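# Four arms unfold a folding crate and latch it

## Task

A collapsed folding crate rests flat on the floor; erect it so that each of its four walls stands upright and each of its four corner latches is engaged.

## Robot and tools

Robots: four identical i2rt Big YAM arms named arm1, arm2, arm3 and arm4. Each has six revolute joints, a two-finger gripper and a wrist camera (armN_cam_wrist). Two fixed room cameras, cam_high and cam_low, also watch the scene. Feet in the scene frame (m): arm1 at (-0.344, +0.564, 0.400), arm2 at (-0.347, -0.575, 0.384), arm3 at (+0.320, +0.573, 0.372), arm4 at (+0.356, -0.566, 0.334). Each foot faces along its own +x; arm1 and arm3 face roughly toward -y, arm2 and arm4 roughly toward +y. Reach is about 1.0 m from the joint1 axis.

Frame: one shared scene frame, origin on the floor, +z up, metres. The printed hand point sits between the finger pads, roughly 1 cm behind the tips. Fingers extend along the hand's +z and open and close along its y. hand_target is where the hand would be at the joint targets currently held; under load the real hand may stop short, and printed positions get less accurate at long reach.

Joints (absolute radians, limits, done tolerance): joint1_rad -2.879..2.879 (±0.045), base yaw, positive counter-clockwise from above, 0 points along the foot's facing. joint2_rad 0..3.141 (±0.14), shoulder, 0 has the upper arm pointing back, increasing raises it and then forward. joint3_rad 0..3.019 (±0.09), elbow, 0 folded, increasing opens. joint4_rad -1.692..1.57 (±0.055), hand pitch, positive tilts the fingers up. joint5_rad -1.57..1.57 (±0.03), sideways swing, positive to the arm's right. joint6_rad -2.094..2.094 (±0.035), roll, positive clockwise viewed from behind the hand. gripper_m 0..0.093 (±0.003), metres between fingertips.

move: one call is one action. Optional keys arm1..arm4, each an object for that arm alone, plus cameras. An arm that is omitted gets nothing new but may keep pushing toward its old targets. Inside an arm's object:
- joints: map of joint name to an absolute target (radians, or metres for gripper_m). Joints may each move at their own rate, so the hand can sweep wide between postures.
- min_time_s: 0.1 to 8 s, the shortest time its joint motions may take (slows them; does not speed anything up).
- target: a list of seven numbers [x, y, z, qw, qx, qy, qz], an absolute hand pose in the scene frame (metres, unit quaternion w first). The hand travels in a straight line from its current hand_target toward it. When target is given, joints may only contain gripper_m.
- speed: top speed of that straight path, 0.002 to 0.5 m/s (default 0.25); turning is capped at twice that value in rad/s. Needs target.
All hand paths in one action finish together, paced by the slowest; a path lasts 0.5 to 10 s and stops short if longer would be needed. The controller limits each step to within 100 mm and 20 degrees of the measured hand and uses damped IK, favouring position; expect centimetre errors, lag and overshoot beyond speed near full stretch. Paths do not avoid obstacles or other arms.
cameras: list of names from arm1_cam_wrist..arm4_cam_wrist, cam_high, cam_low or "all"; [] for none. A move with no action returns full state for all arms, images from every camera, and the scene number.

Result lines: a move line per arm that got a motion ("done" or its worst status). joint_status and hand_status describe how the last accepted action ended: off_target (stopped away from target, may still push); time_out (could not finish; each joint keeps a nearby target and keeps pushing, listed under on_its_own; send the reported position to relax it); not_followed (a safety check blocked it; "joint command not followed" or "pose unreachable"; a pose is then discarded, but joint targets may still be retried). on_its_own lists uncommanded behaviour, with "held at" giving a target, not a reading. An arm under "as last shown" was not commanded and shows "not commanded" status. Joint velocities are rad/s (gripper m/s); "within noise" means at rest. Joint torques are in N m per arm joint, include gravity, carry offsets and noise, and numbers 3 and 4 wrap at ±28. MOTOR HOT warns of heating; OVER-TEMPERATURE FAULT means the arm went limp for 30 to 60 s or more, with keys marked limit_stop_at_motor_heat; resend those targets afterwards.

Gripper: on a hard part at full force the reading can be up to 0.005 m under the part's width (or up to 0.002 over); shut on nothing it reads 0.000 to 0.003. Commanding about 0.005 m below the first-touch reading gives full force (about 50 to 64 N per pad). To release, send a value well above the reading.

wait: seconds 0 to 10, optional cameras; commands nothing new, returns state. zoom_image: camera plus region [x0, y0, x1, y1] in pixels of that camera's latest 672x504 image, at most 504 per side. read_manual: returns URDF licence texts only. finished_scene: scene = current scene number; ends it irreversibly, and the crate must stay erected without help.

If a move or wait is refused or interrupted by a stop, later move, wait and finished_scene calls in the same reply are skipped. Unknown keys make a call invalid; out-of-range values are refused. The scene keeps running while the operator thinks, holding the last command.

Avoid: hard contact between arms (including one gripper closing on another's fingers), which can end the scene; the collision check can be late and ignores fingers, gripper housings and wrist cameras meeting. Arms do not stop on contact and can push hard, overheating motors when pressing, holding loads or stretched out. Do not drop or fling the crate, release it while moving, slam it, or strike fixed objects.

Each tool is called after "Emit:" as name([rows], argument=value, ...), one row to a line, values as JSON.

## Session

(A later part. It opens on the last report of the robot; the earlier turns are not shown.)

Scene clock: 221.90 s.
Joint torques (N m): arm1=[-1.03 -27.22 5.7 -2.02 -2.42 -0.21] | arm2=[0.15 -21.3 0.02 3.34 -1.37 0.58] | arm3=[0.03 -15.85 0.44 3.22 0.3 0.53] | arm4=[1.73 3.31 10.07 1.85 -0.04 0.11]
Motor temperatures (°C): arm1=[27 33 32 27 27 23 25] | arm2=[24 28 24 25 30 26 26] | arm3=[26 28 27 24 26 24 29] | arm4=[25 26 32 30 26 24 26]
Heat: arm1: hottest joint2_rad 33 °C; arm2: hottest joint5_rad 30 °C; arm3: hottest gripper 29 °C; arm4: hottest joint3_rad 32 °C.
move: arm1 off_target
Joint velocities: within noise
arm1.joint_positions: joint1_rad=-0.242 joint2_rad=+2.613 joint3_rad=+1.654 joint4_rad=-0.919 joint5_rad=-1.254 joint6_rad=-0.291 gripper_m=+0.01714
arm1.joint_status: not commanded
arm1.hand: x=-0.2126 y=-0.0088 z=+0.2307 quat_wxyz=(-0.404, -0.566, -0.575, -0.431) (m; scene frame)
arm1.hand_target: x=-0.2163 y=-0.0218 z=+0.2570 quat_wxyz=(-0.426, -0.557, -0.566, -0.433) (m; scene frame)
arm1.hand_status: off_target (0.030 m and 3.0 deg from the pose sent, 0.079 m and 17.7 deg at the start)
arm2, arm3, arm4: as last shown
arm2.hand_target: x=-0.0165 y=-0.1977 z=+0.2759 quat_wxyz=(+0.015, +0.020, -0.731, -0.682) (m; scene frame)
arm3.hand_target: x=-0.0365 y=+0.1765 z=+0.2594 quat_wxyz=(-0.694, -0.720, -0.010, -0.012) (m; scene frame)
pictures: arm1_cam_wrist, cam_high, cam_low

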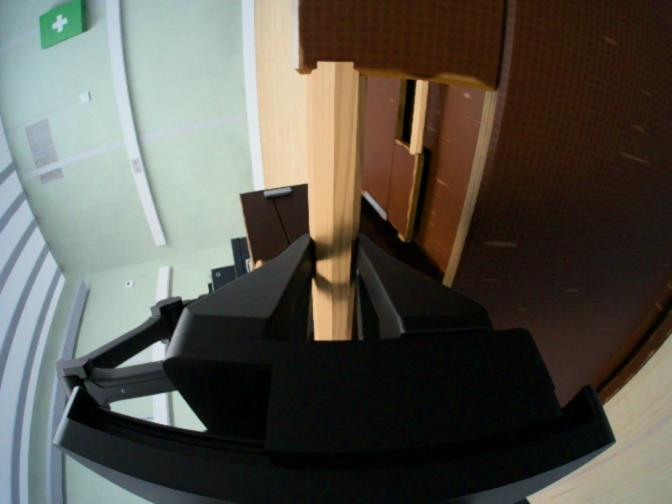

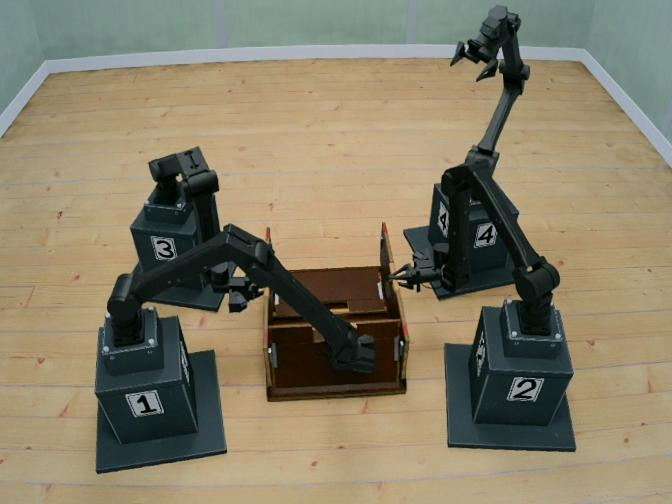

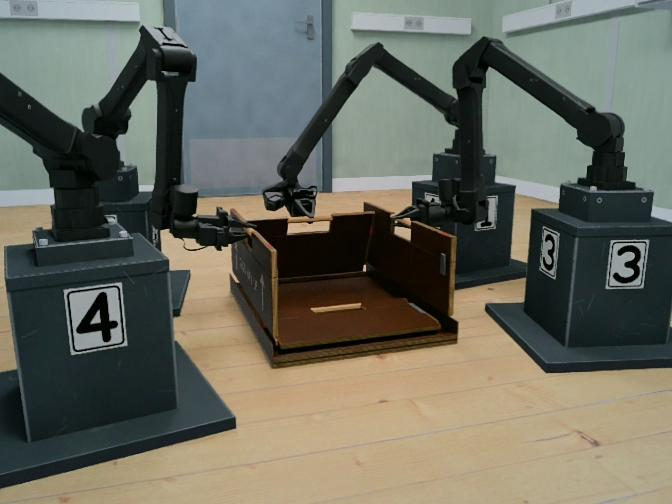

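Emit:
move(arm1={"target": [-0.272, -0.021, 0.257, 0.4769, 0.5115, 0.5229, 0.4875], "speed": 0.1}, cameras=["cam_low", "cam_high", "arm1_cam_wrist"])

Emit:
zoom_image(camera="cam_low", region=[210, 170, 480, 370])

Emit:
zoom_image(camera="cam_high", region=[250, 210, 420, 410])

Scene clock: 227.53 s.
Joint torques (N m): arm1=[0.67 -24.59 4.33 0.42 -0.41 0.11] | arm2=[0.09 -21.3 0.02 3.33 -1.37 0.58] | arm3=[-0.09 -15.97 0.61 3.06 0.29 0.51] | arm4=[1.73 3.31 10.07 1.85 -0.04 0.11]
Motor temperatures (°C): arm1=[27 34 32 27 27 23 26] | arm2=[24 28 24 25 30 26 26] | arm3=[26 28 27 24 26 24 29] | arm4=[24 26 32 30 26 24 26]
Heat: arm1: hottest joint2_rad 34 °C; arm2: hottest joint5_rad 30 °C; arm3: hottest gripper 29 °C; arm4: hottest joint3_rad 32 °C.
move: arm1 not_followed
Joint velocities: within noise
arm1.joint_positions: joint1_rad=-0.257 joint2_rad=+2.625 joint3_rad=+1.666 joint4_rad=-0.960 joint5_rad=-1.280 joint6_rad=-0.331 gripper_m=+0.01713
arm1.joint_status: not commanded
arm1.hand: x=-0.2199 y=-0.0089 z=+0.2320 quat_wxyz=(-0.414, -0.564, -0.565, -0.437) (m; scene frame)
arm1.hand_target: x=-0.2173 y=-0.0091 z=+0.2325 quat_wxyz=(-0.412, -0.564, -0.566, -0.437) (m; scene frame)
arm1.hand_status: not_followed (0.059 m and 12.0 deg from the pose sent, 0.066 m and 13.7 deg at the start)
arm2, arm4: as last shown
arm3.joint_positions: joint1_rad=-0.811 joint2_rad=+2.558 joint3_rad=+0.921 joint4_rad=+1.536 joint5_rad=-1.054 joint6_rad=+1.457 gripper_m=+0.01560
arm3.joint_status: not commanded
arm3.hand: x=-0.0372 y=+0.1808 z=+0.2556 quat_wxyz=(-0.689, -0.724, -0.019, -0.002) (m; scene frame)
arm3.hand_target: x=-0.0371 y=+0.1771 z=+0.2594 quat_wxyz=(-0.694, -0.720, -0.009, -0.011) (m; scene frame)
arm3.hand_status: not commanded
pictures: arm1_cam_wrist, cam_high, cam_low
pose unreachable (arm1 arm): on one or more control steps of this call this arm could not follow its commanded pose, so it was not sent that pose on those steps. On the call's last step it was still not sent that pose. It may still have moved: this result reports where it is.
cause: moving toward the commanded pose would bring two parts of the arm too close to each other (its wrist (the part past joint 4) and its wrist camera, 2 mm apart when it was first held).

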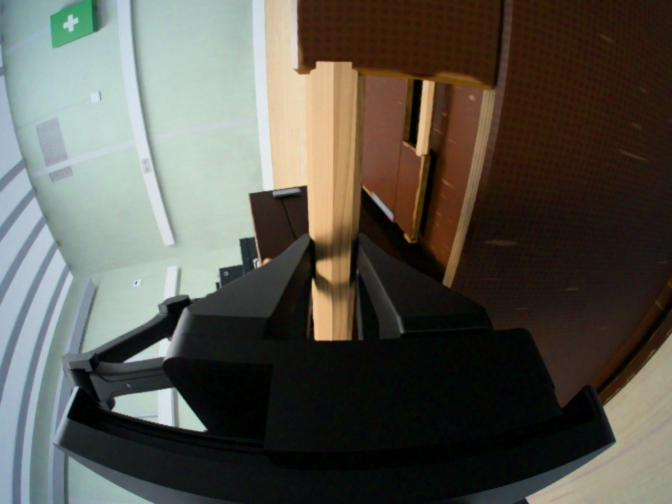

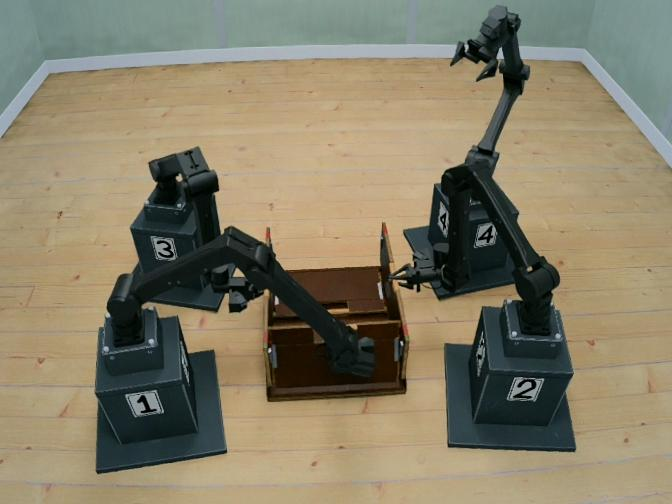

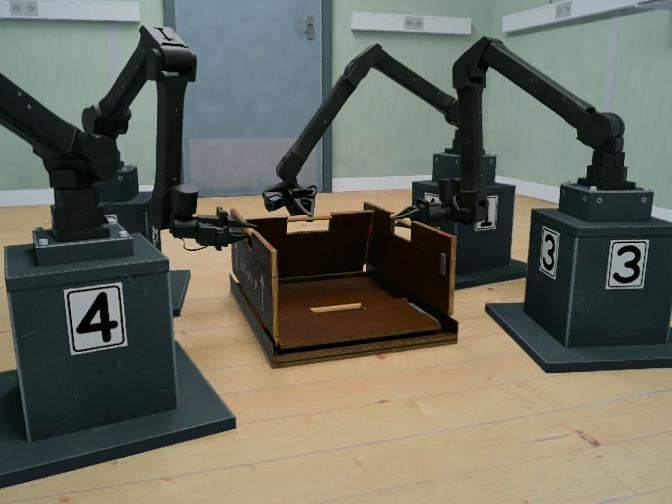

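Scaled by 1.867 from the camera's 672x504 image, which has a finer 960x720 frame.

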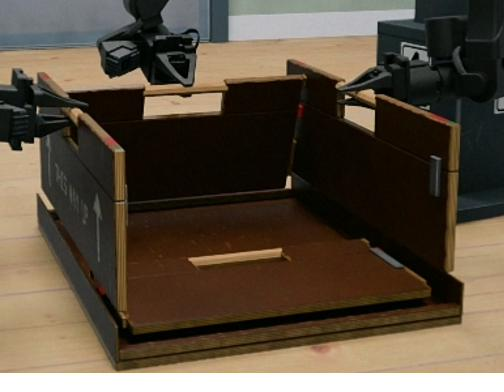

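Scaled by 2.520 from the camera's 672x504 image, which has a finer 960x720 frame.

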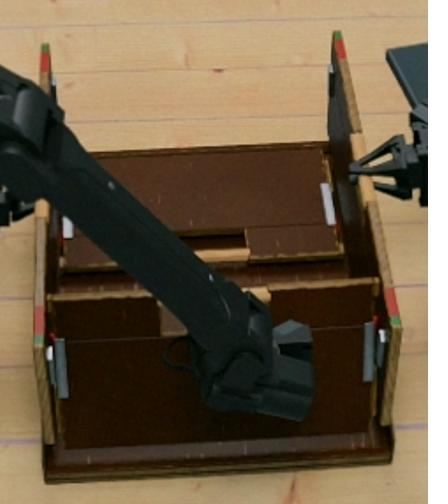

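Emit:
move(arm1={"target": [-0.224, -0.0095, 0.234, 0.2391, 0.6572, 0.6718, 0.2445], "speed": 0.12, "joints": {"gripper_m": 0.0145}}, cameras=["cam_low", "cam_high", "arm1_cam_wrist"])

Emit:
zoom_image(camera="cam_low", region=[210, 170, 480, 370])

Scene clock: 236.77 s.
Joint torques (N m): arm1=[-0.21 -25.35 4.18 0.95 0.95 0.03] | arm2=[0.09 -21.3 0.02 3.34 -1.37 0.58] | arm3=[0.32 -15.5 0.57 3.03 0.3 0.48] | arm4=[1.73 3.25 10.07 1.85 -0.03 0.11]
Motor temperatures (°C): arm1=[27 34 32 27 26 23 26] | arm2=[24 28 24 25 30 26 26] | arm3=[26 28 27 24 26 24 29] | arm4=[24 26 32 30 26 24 26]
Heat: arm1: hottest joint2_rad 34 °C; arm2: hottest joint5_rad 30 °C; arm3: hottest gripper 29 °C; arm4: hottest joint3_rad 32 °C.
move: arm1 off_target
Joint velocities: within noise
arm1.joint_positions: joint1_rad=-0.171 joint2_rad=+2.399 joint3_rad=+1.480 joint4_rad=-0.680 joint5_rad=-0.744 joint6_rad=-0.006 gripper_m=+0.01658
arm1.joint_status: all done
arm1.hand: x=-0.2201 y=-0.0078 z=+0.2332 quat_wxyz=(-0.247, -0.656, -0.663, -0.263) (m; scene frame)
arm1.hand_target: x=-0.2232 y=-0.0079 z=+0.2344 quat_wxyz=(-0.240, -0.658, -0.669, -0.249) (m; scene frame)
arm1.hand_status: off_target (0.004 m and 2.5 deg from the pose sent, 0.005 m and 34.1 deg at the start)
arm2, arm3: as last shown
arm4.joint_positions: joint1_rad=+0.790 joint2_rad=+0.548 joint3_rad=+1.366 joint4_rad=-1.267 joint5_rad=+0.241 joint6_rad=-0.097 gripper_m=+0.09396
arm4.joint_status: not commanded
arm4.hand: x=+0.1989 y=-0.4149 z=+0.8936 quat_wxyz=(-0.270, +0.802, -0.260, -0.465) (m; scene frame)
arm4.hand_target: x=+0.2019 y=-0.4169 z=+0.9028 quat_wxyz=(-0.272, +0.796, -0.260, -0.474) (m; scene frame)
arm4.hand_status: not commanded
pictures: arm1_cam_wrist, cam_high, cam_low

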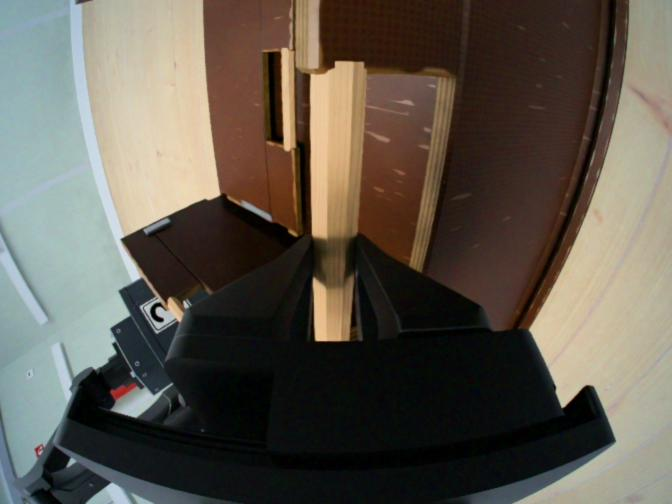

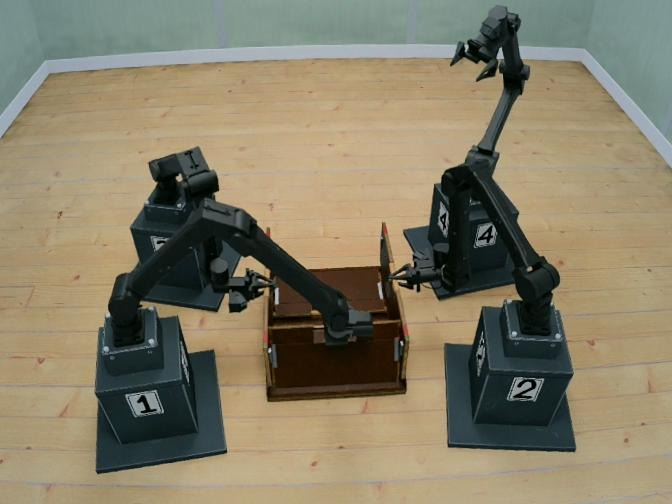

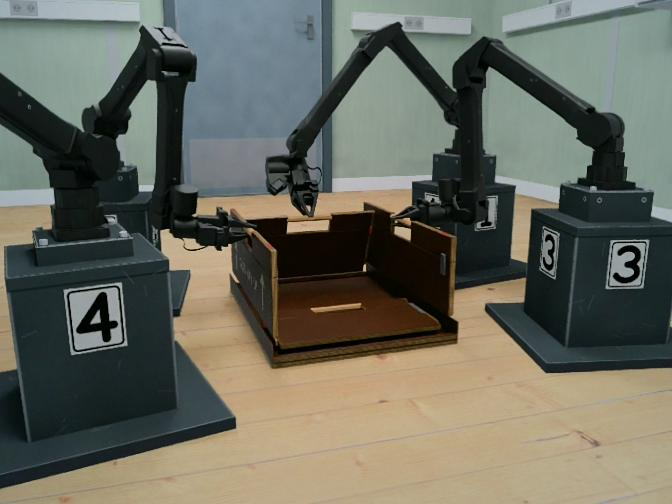

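Scaled by 1.867 from the camera's 672x504 image, which has a finer 960x720 frame.

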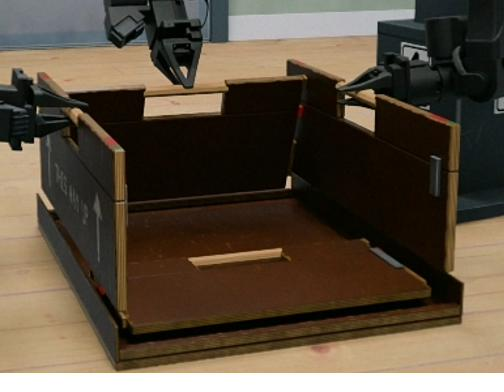

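Emit:
move(arm1={"target": [-0.255, -0.012, 0.25, 0.2391, 0.6572, 0.6718, 0.2445], "speed": 0.08}, cameras=["cam_low", "cam_high", "arm1_cam_wrist"])

Emit:
zoom_image(camera="cam_low", region=[210, 170, 480, 370])

Emit:
zoom_image(camera="cam_high", region=[250, 210, 420, 410])

Scene clock: 240.30 s.
Joint torques (N m): arm1=[-4.48 -27.05 5.16 -1.4 1.04 -0.47] | arm2=[0.09 -21.25 0.05 3.33 -1.37 0.58] | arm3=[0.32 -15.09 0.53 3.15 0.28 0.5] | arm4=[1.73 3.25 10.07 1.87 -0.04 0.11]
Motor temperatures (°C): arm1=[27 33 32 27 26 23 26] | arm2=[24 28 24 25 30 26 26] | arm3=[26 28 27 24 26 24 29] | arm4=[24 26 32 30 26 24 26]
Heat: arm1: hottest joint2_rad 33 °C; arm2: hottest joint5_rad 30 °C; arm3: hottest gripper 29 °C; arm4: hottest joint3_rad 32 °C.
move: arm1 off_target
Joint velocities: within noise
arm1.joint_positions: joint1_rad=-0.170 joint2_rad=+2.396 joint3_rad=+1.480 joint4_rad=-0.686 joint5_rad=-0.734 joint6_rad=-0.017 gripper_m=+0.01658
arm1.joint_status: not commanded
arm1.hand: x=-0.2204 y=-0.0073 z=+0.2339 quat_wxyz=(-0.244, -0.653, -0.668, -0.260) (m; scene frame)
arm1.hand_target: x=-0.2531 y=-0.0137 z=+0.2494 quat_wxyz=(-0.242, -0.656, -0.673, -0.241) (m; scene frame)
arm1.hand_status: off_target (0.038 m and 2.0 deg from the pose sent, 0.039 m and 2.5 deg at the start)
arm2, arm3, arm4: as last shown
pictures: arm1_cam_wrist, cam_high, cam_low

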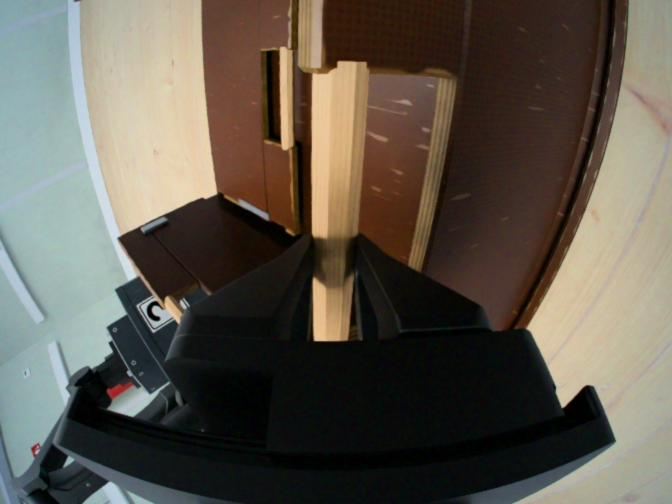

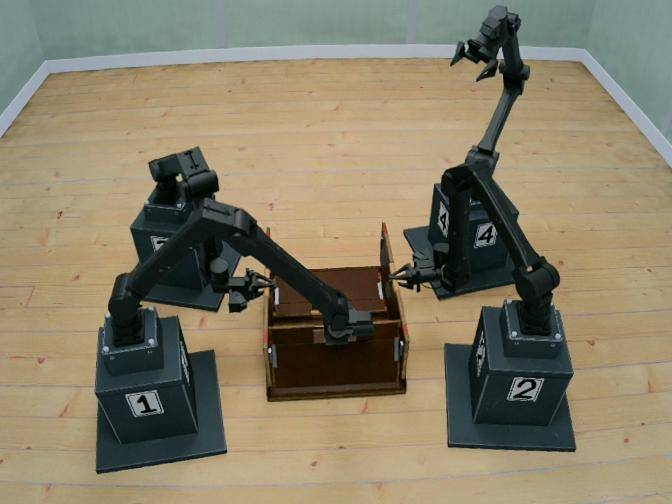

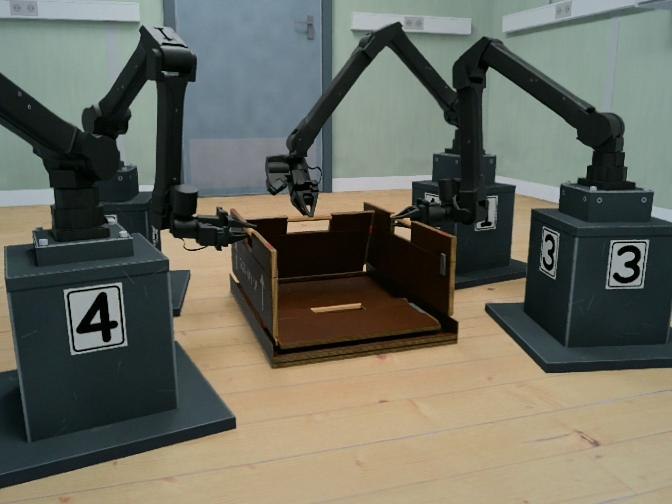

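Scaled by 1.867 from the camera's 672x504 image, which has a finer 960x720 frame.

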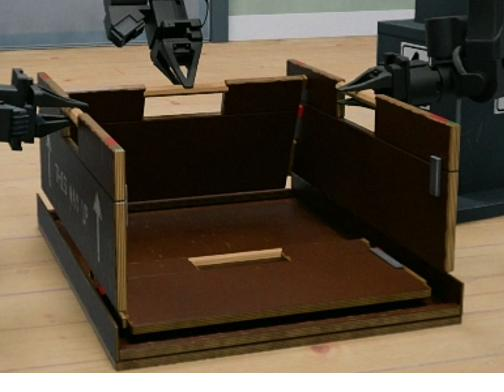

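Scaled by 2.520 from the camera's 672x504 image, which has a finer 960x720 frame.

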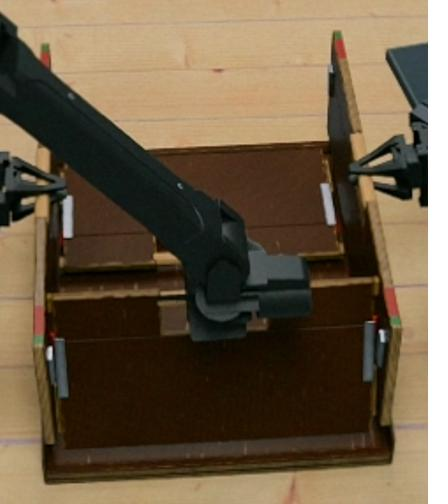

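Emit:
zoom_image(camera="cam_high", region=[255, 320, 305, 400])

Emit:
zoom_image(camera="cam_high", region=[375, 310, 425, 390])

Emit:
zoom_image(camera="cam_low", region=[340, 190, 400, 280])

Emit:
zoom_image(camera="cam_low", region=[220, 200, 280, 290])

Scaled by 6.300 from the camera's 672x504 image, which has a finer 960x720 frame.

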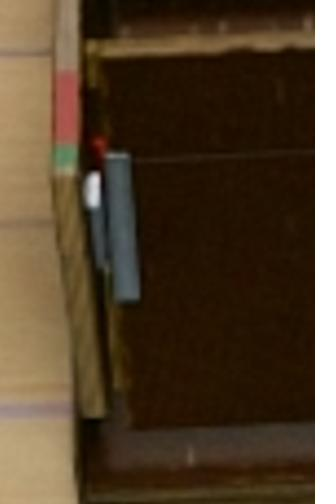

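Scaled by 6.300 from the camera's 672x504 image, which has a finer 960x720 frame.

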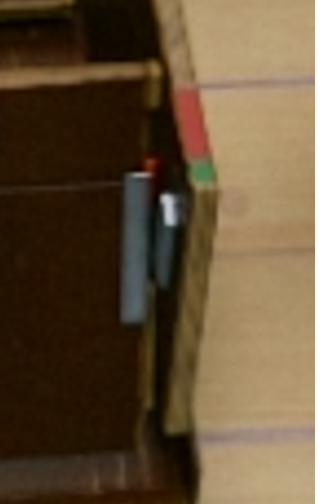

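Scaled by 5.600 from the camera's 672x504 image, which has a finer 960x720 frame.

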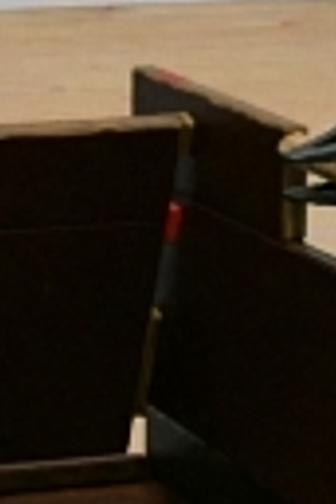

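Scaled by 5.600 from the camera's 672x504 image, which has a finer 960x720 frame.

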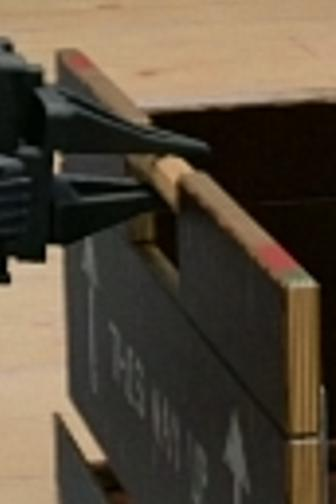

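Emit:
move(arm1={"target": [-0.285, -0.012, 0.252, 0.2391, 0.6572, 0.6718, 0.2445], "speed": 0.06})

Scene clock: 246.93 s.
Joint torques (N m): arm1=[-5.71 -26.17 5.38 -1.55 1.1 -0.48] | arm2=[0.09 -21.3 0.02 3.34 -1.37 0.58] | arm3=[-0.21 -15.33 0.68 3.18 0.31 0.49] | arm4=[1.73 3.25 10.09 1.87 -0.04 0.11]
Motor temperatures (°C): arm1=[27 34 32 27 26 23 26] | arm2=[24 28 24 25 30 26 26] | arm3=[26 28 27 24 26 24 29] | arm4=[24 26 32 30 26 24 26]
Heat: arm1: hottest joint2_rad 34 °C; arm2: hottest joint5_rad 30 °C; arm3: hottest gripper 29 °C; arm4: hottest joint3_rad 32 °C.
move: arm1 off_target
Joint velocities: within noise
arm1.joint_positions: joint1_rad=-0.208 joint2_rad=+2.392 joint3_rad=+1.497 joint4_rad=-0.753 joint5_rad=-0.733 joint6_rad=-0.083 gripper_m=+0.01658
arm1.joint_status: not commanded
arm1.hand: x=-0.2424 y=-0.0077 z=+0.2409 quat_wxyz=(-0.242, -0.650, -0.671, -0.262) (m; scene frame)
arm1.hand_target: x=-0.2833 y=-0.0115 z=+0.2507 quat_wxyz=(-0.239, -0.658, -0.670, -0.245) (m; scene frame)
arm1.hand_status: off_target (0.044 m and 2.2 deg from the pose sent, 0.067 m and 2.0 deg at the start)
arm2, arm3, arm4: as last shown
arm3.hand_target: x=-0.0371 y=+0.1770 z=+0.2594 quat_wxyz=(-0.694, -0.720, -0.009, -0.011) (m; scene frame)
pictures: none

Emit:
move(arm1={"target": [-0.305, -0.012, 0.252, 0.2391, 0.6572, 0.6718, 0.2445], "speed": 0.06}, cameras=["cam_low", "cam_high", "arm1_cam_wrist"])

Emit:
zoom_image(camera="cam_high", region=[250, 210, 420, 410])

Emit:
zoom_image(camera="cam_low", region=[210, 170, 480, 370])

Scene clock: 249.10 s.
Joint torques (N m): arm1=[-6.77 -25.52 5.61 -1.74 1.26 -0.48] | arm2=[0.15 -21.3 0.02 3.34 -1.37 0.58] | arm3=[-0.32 -15.97 0.47 3.06 0.28 0.47] | arm4=[1.73 3.25 10.07 1.85 -0.04 0.11]
Motor temperatures (°C): arm1=[27 34 32 27 26 23 26] | arm2=[24 28 24 25 30 26 26] | arm3=[26 28 27 24 26 24 29] | arm4=[24 26 32 30 26 24 26]
Heat: arm1: hottest joint2_rad 34 °C; arm2: hottest joint5_rad 30 °C; arm3: hottest gripper 29 °C; arm4: hottest joint3_rad 32 °C.
move: arm1 off_target
Joint velocities: within noise
arm1.joint_positions: joint1_rad=-0.231 joint2_rad=+2.392 joint3_rad=+1.508 joint4_rad=-0.790 joint5_rad=-0.734 joint6_rad=-0.124 gripper_m=+0.01658
arm1.joint_status: not commanded
arm1.hand: x=-0.2553 y=-0.0079 z=+0.2442 quat_wxyz=(-0.243, -0.647, -0.673, -0.264) (m; scene frame)
arm1.hand_target: x=-0.3029 y=-0.0108 z=+0.2513 quat_wxyz=(-0.240, -0.658, -0.670, -0.245) (m; scene frame)
arm1.hand_status: off_target (0.050 m and 2.6 deg from the pose sent, 0.064 m and 2.2 deg at the start)
arm2, arm3, arm4: as last shown
arm3.hand_target: x=-0.0370 y=+0.1770 z=+0.2594 quat_wxyz=(-0.694, -0.720, -0.009, -0.011) (m; scene frame)
pictures: arm1_cam_wrist, cam_high, cam_low

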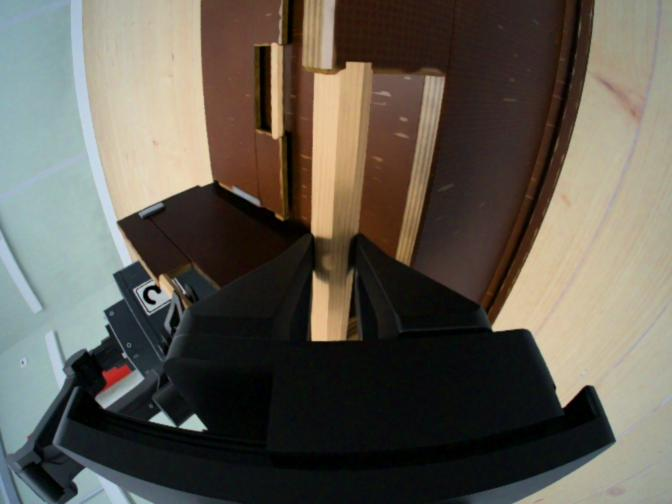

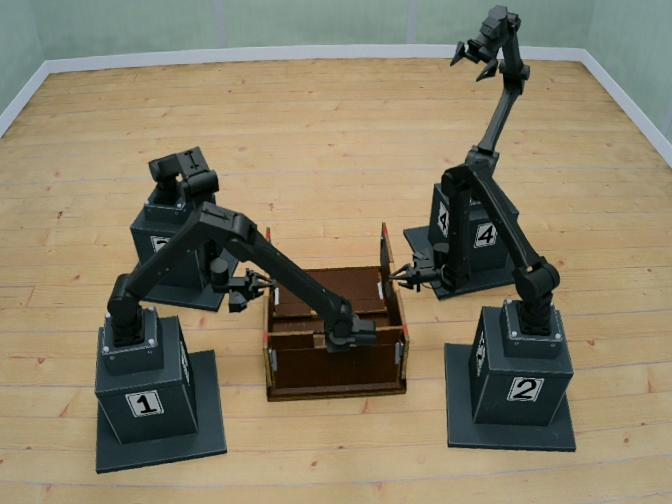

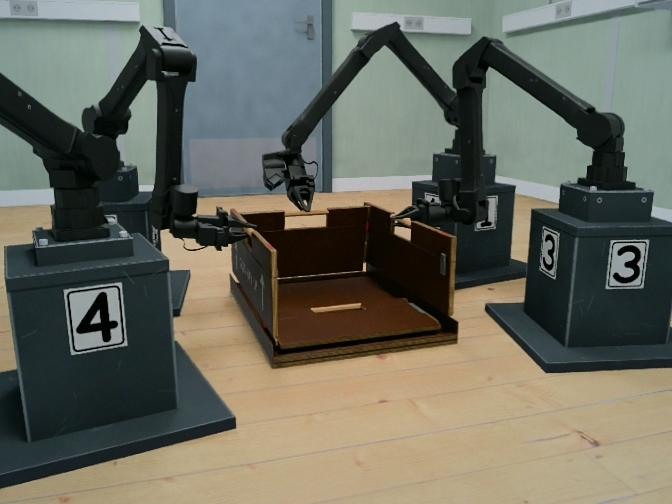

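Scaled by 2.520 from the camera's 672x504 image, which has a finer 960x720 frame.

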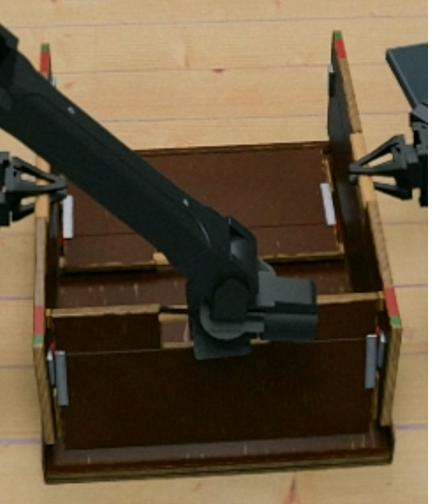

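Scaled by 1.867 from the camera's 672x504 image, which has a finer 960x720 frame.

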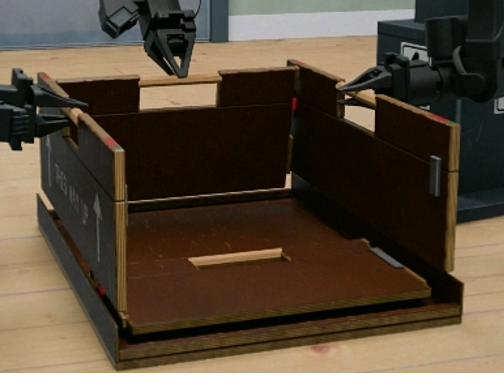

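Emit:
move(arm1={"target": [-0.325, -0.012, 0.252, 0.2391, 0.6572, 0.6718, 0.2445], "speed": 0.06})

Emit:
move(arm1={"target": [-0.34, -0.012, 0.250, 0.2391, 0.6572, 0.6718, 0.2445], "speed": 0.06}, cameras=["cam_low", "cam_high", "arm1_cam_wrist"])

Emit:
zoom_image(camera="cam_high", region=[250, 210, 420, 410])

Emit:
zoom_image(camera="cam_low", region=[210, 170, 480, 370])

Scene clock: 251.73 s.
Joint torques (N m): arm1=[-5.25 -24.82 6.3 -0.99 1.37 -0.35] | arm2=[0.09 -21.25 -0.01 3.23 -1.27 0.58] | arm3=[0.38 -15.21 0.64 3.14 0.27 0.49] | arm4=[1.73 3.31 10.09 1.85 -0.04 0.11]
Motor temperatures (°C): arm1=[27 34 31 27 26 23 26] | arm2=[24 28 24 25 30 26 26] | arm3=[26 28 27 24 26 24 29] | arm4=[24 26 32 30 26 24 26]
Heat: arm1: hottest joint2_rad 34 °C; arm2: hottest joint5_rad 30 °C; arm3: hottest gripper 29 °C; arm4: hottest joint3_rad 32 °C.
move: arm1 off_target
Joint velocities: within noise
arm1.joint_positions: joint1_rad=-0.282 joint2_rad=+2.392 joint3_rad=+1.522 joint4_rad=-0.845 joint5_rad=-0.733 joint6_rad=-0.185 gripper_m=+0.01657
arm1.joint_status: not commanded
arm1.hand: x=-0.2841 y=-0.0073 z=+0.2486 quat_wxyz=(-0.245, -0.648, -0.671, -0.265) (m; scene frame)
arm1.hand_target: x=-0.3236 y=-0.0114 z=+0.2520 quat_wxyz=(-0.240, -0.657, -0.671, -0.245) (m; scene frame)
arm1.hand_status: off_target (0.041 m and 2.6 deg from the pose sent, 0.070 m and 2.6 deg at the start)
arm2.joint_positions: joint1_rad=-0.893 joint2_rad=+2.582 joint3_rad=+0.827 joint4_rad=+1.501 joint5_rad=-1.046 joint6_rad=+1.377 gripper_m=+0.01736
arm2.joint_status: not commanded
arm2.hand: x=-0.0253 y=-0.2066 z=+0.2422 quat_wxyz=(+0.019, +0.002, -0.750, -0.661) (m; scene frame)
arm2.hand_target: x=-0.0187 y=-0.1989 z=+0.2754 quat_wxyz=(+0.017, +0.018, -0.732, -0.681) (m; scene frame)
arm2.hand_status: not commanded
arm3, arm4: as last shown
arm3.hand_target: x=-0.0365 y=+0.1767 z=+0.2594 quat_wxyz=(-0.694, -0.720, -0.010, -0.012) (m; scene frame)
pictures: none

Scene clock: 252.80 s.
Joint torques (N m): arm1=[-4.07 -23.24 6.71 -0.87 1.04 -0.31] | arm2=[0.09 -21.3 0.01 3.25 -1.21 0.58] | arm3=[0.09 -15.38 0.58 3.08 0.25 0.46] | arm4=[1.73 3.25 10.07 1.87 -0.04 0.11]
Motor temperatures (°C): arm1=[27 34 32 27 26 23 26] | arm2=[24 28 24 25 30 26 26] | arm3=[26 28 27 24 26 24 29] | arm4=[24 26 32 30 26 24 26]
Heat: arm1: hottest joint2_rad 34 °C; arm2: hottest joint5_rad 30 °C; arm3: hottest gripper 29 °C; arm4: hottest joint3_rad 32 °C.
move: arm1 off_target
Joint velocities: within noise
arm1.joint_positions: joint1_rad=-0.311 joint2_rad=+2.390 joint3_rad=+1.531 joint4_rad=-0.874 joint5_rad=-0.717 joint6_rad=-0.221 gripper_m=+0.01570
arm1.joint_status: not commanded
arm1.hand: x=-0.3025 y=-0.0074 z=+0.2507 quat_wxyz=(-0.243, -0.649, -0.673, -0.260) (m; scene frame)
arm1.hand_target: x=-0.3387 y=-0.0112 z=+0.2503 quat_wxyz=(-0.239, -0.657, -0.672, -0.244) (m; scene frame)
arm1.hand_status: off_target (0.038 m and 2.0 deg from the pose sent, 0.056 m and 2.6 deg at the start)
arm2.joint_positions: joint1_rad=-0.890 joint2_rad=+2.582 joint3_rad=+0.829 joint4_rad=+1.501 joint5_rad=-1.047 joint6_rad=+1.377 gripper_m=+0.01735
arm2.joint_status: not commanded
arm2.hand: x=-0.0261 y=-0.2053 z=+0.2424 quat_wxyz=(+0.020, +0.004, -0.750, -0.661) (m; scene frame)
arm2.hand_target: x=-0.0193 y=-0.1975 z=+0.2758 quat_wxyz=(+0.018, +0.020, -0.732, -0.681) (m; scene frame)
arm2.hand_status: not commanded
arm3.joint_positions: joint1_rad=-0.811 joint2_rad=+2.558 joint3_rad=+0.921 joint4_rad=+1.536 joint5_rad=-1.051 joint6_rad=+1.457 gripper_m=+0.01560
arm3.joint_status: not commanded
arm3.hand: x=-0.0377 y=+0.1808 z=+0.2555 quat_wxyz=(-0.689, -0.724, -0.018, -0.001) (m; scene frame)
arm3.hand_target: x=-0.0369 y=+0.1767 z=+0.2594 quat_wxyz=(-0.694, -0.720, -0.009, -0.011) (m; scene frame)
arm3.hand_status: not commanded
arm4: as last shown
pictures: arm1_cam_wrist, cam_high, cam_low

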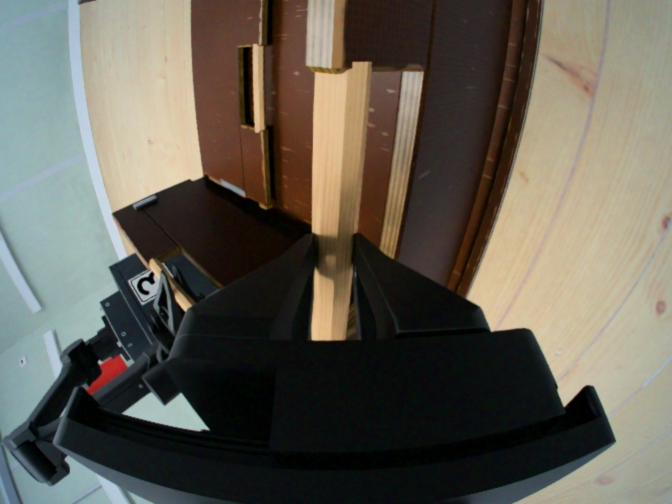

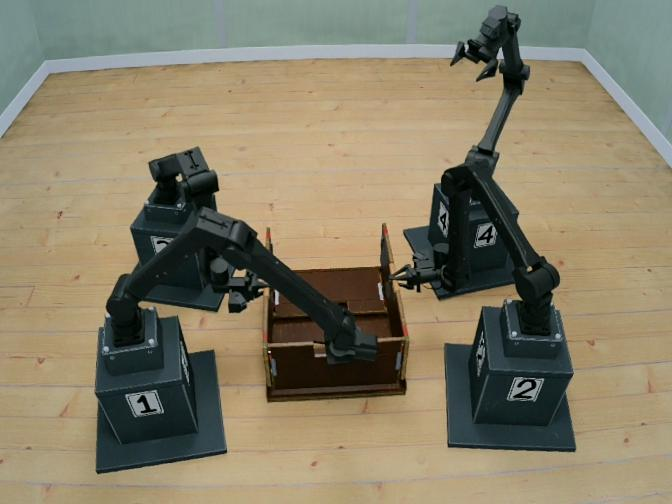

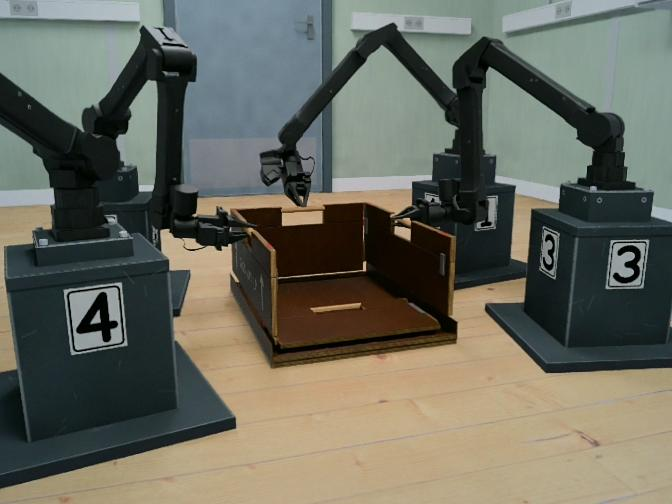

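Scaled by 2.520 from the camera's 672x504 image, which has a finer 960x720 frame.

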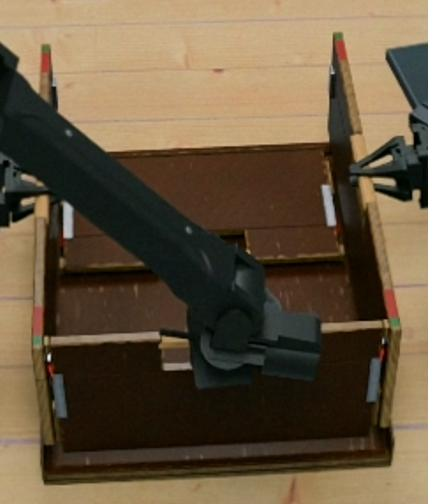

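Scaled by 1.867 from the camera's 672x504 image, which has a finer 960x720 frame.

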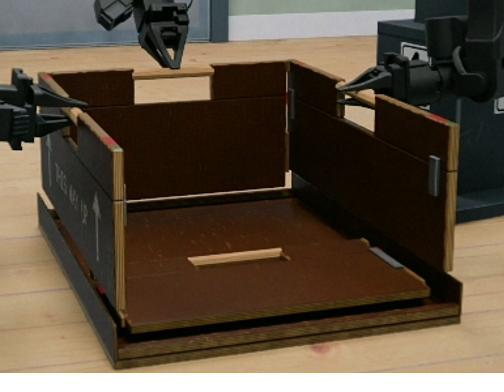

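Emit:
zoom_image(camera="cam_high", region=[255, 320, 305, 400])

Emit:
zoom_image(camera="cam_high", region=[375, 310, 425, 390])

Scaled by 6.300 from the camera's 672x504 image, which has a finer 960x720 frame.

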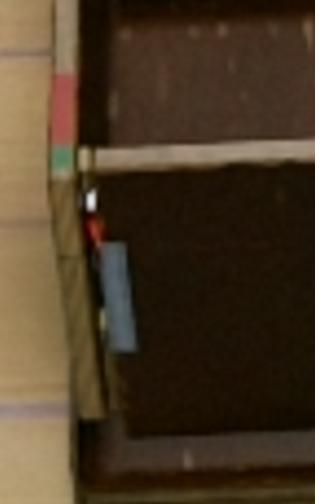

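Scaled by 6.300 from the camera's 672x504 image, which has a finer 960x720 frame.

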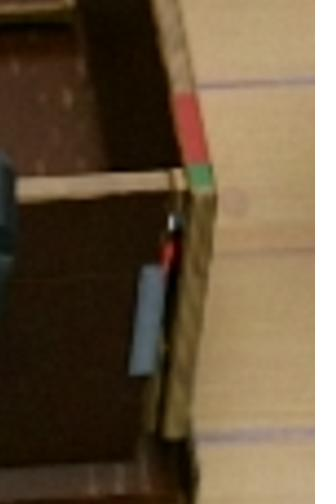

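Emit:
move(arm1={"target": [-0.35, -0.012, 0.250, 0.2391, 0.6572, 0.6718, 0.2445], "speed": 0.05}, cameras=["cam_high"])

Emit:
zoom_image(camera="cam_high", region=[255, 320, 305, 400])

Emit:
zoom_image(camera="cam_high", region=[375, 310, 425, 390])

Scene clock: 255.97 s.
Joint torques (N m): arm1=[-6.07 -23.36 6.93 -1.18 1.06 -0.37] | arm2=[0.09 -21.25 -0.02 3.25 -1.21 0.58] | arm3=[0.21 -14.8 0.54 3.25 0.22 0.46] | arm4=[1.73 3.25 10.07 1.85 -0.04 0.11]
Motor temperatures (°C): arm1=[27 34 31 27 25 23 26] | arm2=[24 28 24 25 30 26 26] | arm3=[26 28 27 24 26 24 29] | arm4=[24 26 32 30 26 24 26]
Heat: arm1: hottest joint2_rad 34 °C; arm2: hottest joint5_rad 30 °C; arm3: hottest gripper 29 °C; arm4: hottest joint3_rad 32 °C.
move: arm1 off_target
Joint velocities: within noise
arm1.joint_positions: joint1_rad=-0.311 joint2_rad=+2.393 joint3_rad=+1.539 joint4_rad=-0.887 joint5_rad=-0.717 joint6_rad=-0.233 gripper_m=+0.01569
arm1.joint_status: not commanded
arm1.hand: x=-0.3026 y=-0.0078 z=+0.2511 quat_wxyz=(-0.242, -0.646, -0.675, -0.261) (m; scene frame)
arm1.hand_target: x=-0.3482 y=-0.0108 z=+0.2502 quat_wxyz=(-0.240, -0.658, -0.671, -0.244) (m; scene frame)
arm1.hand_status: off_target (0.048 m and 2.4 deg from the pose sent, 0.048 m and 2.0 deg at the start)
arm2, arm3, arm4: as last shown
pictures: cam_high

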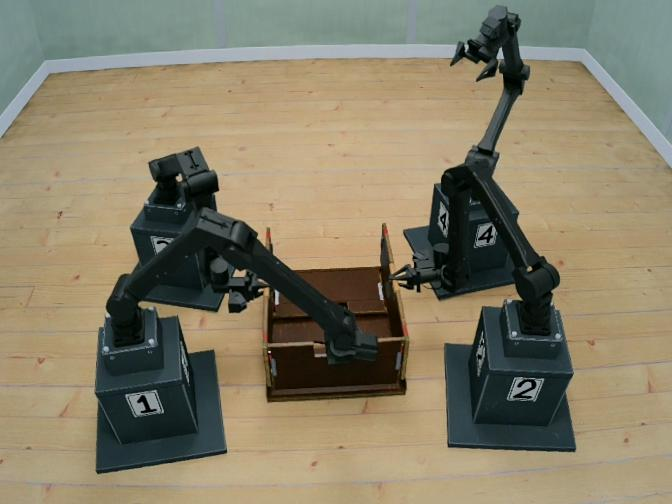

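Scaled by 6.300 from the camera's 672x504 image, which has a finer 960x720 frame.

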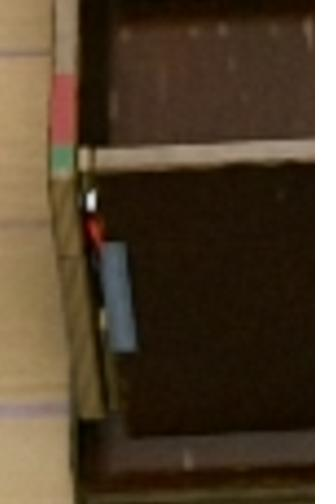

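Scaled by 6.300 from the camera's 672x504 image, which has a finer 960x720 frame.

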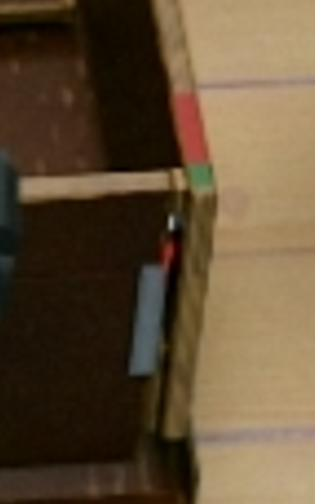

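Emit:
move(arm1={"target": [-0.303, -0.009, 0.250, 0.2391, 0.6572, 0.6718, 0.2445], "speed": 0.05})

Emit:
move(arm1={"joints": {"gripper_m": 0.04}}, cameras=["cam_high", "arm1_cam_wrist"])

Emit:
zoom_image(camera="cam_high", region=[255, 320, 305, 400])

Emit:
zoom_image(camera="cam_high", region=[375, 310, 425, 390])

Scene clock: 262.40 s.
Joint torques (N m): arm1=[-0.21 -24.76 4.56 0.9 0.33 0.08] | arm2=[0.15 -21.25 0.01 3.26 -1.21 0.58] | arm3=[0.09 -15.5 0.54 3.11 0.22 0.49] | arm4=[1.73 3.31 10.07 1.87 -0.04 0.11]
Motor temperatures (°C): arm1=[27 34 32 27 25 23 26] | arm2=[24 28 24 25 30 26 26] | arm3=[26 28 27 24 26 24 29] | arm4=[24 26 32 30 26 24 26]
Heat: arm1: hottest joint2_rad 34 °C; arm2: hottest joint5_rad 30 °C; arm3: hottest gripper 29 °C; arm4: hottest joint3_rad 32 °C.
move: arm1 done
Joint velocities: within noise
arm1.joint_positions: joint1_rad=-0.306 joint2_rad=+2.383 joint3_rad=+1.519 joint4_rad=-0.851 joint5_rad=-0.710 joint6_rad=-0.195 gripper_m=+0.01569
arm1.joint_status: not commanded
arm1.hand: x=-0.3010 y=-0.0078 z=+0.2506 quat_wxyz=(-0.241, -0.655, -0.669, -0.254) (m; scene frame)
arm1.hand_target: x=-0.3032 y=-0.0071 z=+0.2500 quat_wxyz=(-0.236, -0.658, -0.671, -0.247) (m; scene frame)
arm1.hand_status: done (0.002 m and 1.2 deg from the pose sent, 0.002 m and 2.4 deg at the start)
arm2, arm3, arm4: as last shown
pictures: none

Scene clock: 263.00 s.
Joint torques (N m): arm1=[0.44 -24.12 4.72 0.69 -0.2 0.09] | arm2=[0.09 -21.25 0.01 3.25 -1.21 0.58] | arm3=[-0.26 -15.27 0.5 3.1 0.2 0.48] | arm4=[1.73 3.31 10.07 1.85 -0.04 0.11]
Motor temperatures (°C): arm1=[27 34 32 27 25 23 26] | arm2=[24 28 24 25 30 26 26] | arm3=[26 28 27 24 26 24 29] | arm4=[24 26 32 30 26 24 26]
Heat: arm1: hottest joint2_rad 34 °C; arm2: hottest joint5_rad 30 °C; arm3: hottest gripper 29 °C; arm4: hottest joint3_rad 32 °C.
move: arm1 done
Joint velocities: within noise
arm1.joint_positions: joint1_rad=-0.306 joint2_rad=+2.383 joint3_rad=+1.516 joint4_rad=-0.848 joint5_rad=-0.688 joint6_rad=-0.195 gripper_m=+0.03988
arm1.joint_status: all done
arm1.hand: x=-0.3037 y=-0.0062 z=+0.2475 quat_wxyz=(-0.232, -0.657, -0.673, -0.249) (m; scene frame)
arm1.hand_target: x=-0.3043 y=-0.0067 z=+0.2487 quat_wxyz=(-0.233, -0.659, -0.672, -0.245) (m; scene frame)
arm1.hand_status: not commanded
arm2, arm3: as last shown
arm4.joint_positions: joint1_rad=+0.790 joint2_rad=+0.548 joint3_rad=+1.366 joint4_rad=-1.267 joint5_rad=+0.241 joint6_rad=-0.097 gripper_m=+0.09396
arm4.joint_status: not commanded
arm4.hand: x=+0.1989 y=-0.4149 z=+0.8936 quat_wxyz=(-0.270, +0.802, -0.260, -0.465) (m; scene frame)
arm4.hand_target: x=+0.2019 y=-0.4169 z=+0.9028 quat_wxyz=(-0.272, +0.796, -0.260, -0.474) (m; scene frame)
arm4.hand_status: not commanded
pictures: arm1_cam_wrist, cam_high

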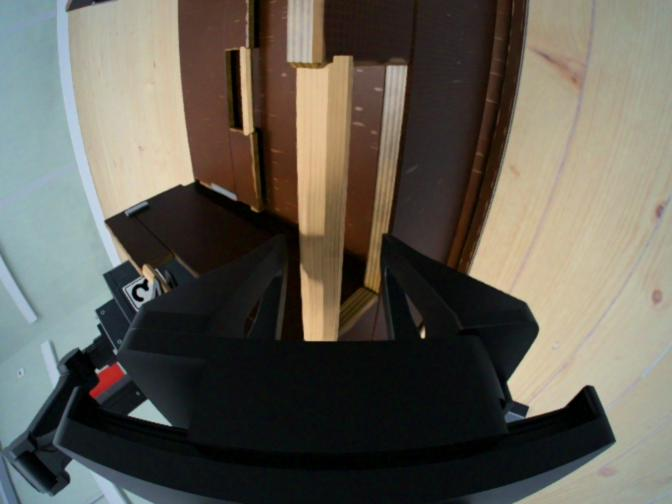

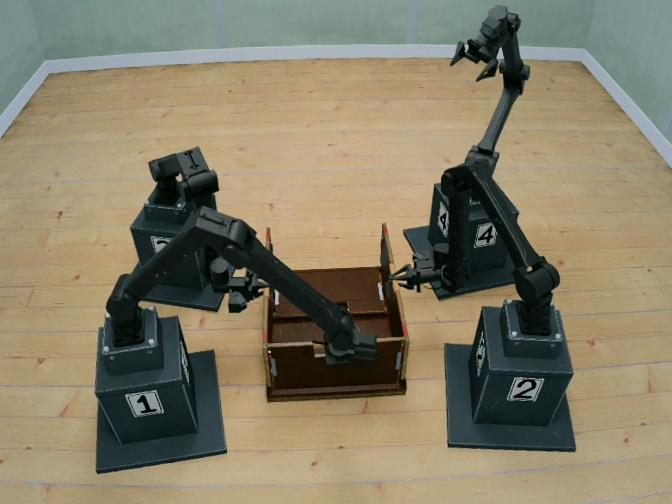

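Scaled by 6.300 from the camera's 672x504 image, which has a finer 960x720 frame.

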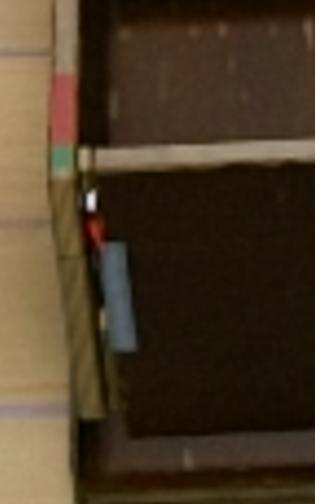

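Scaled by 6.300 from the camera's 672x504 image, which has a finer 960x720 frame.

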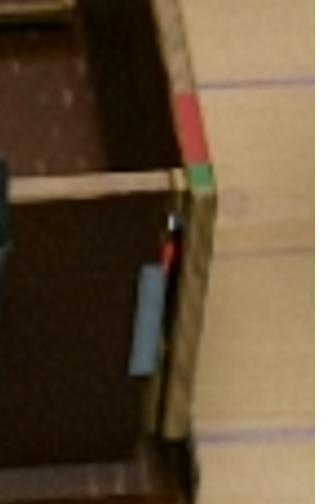

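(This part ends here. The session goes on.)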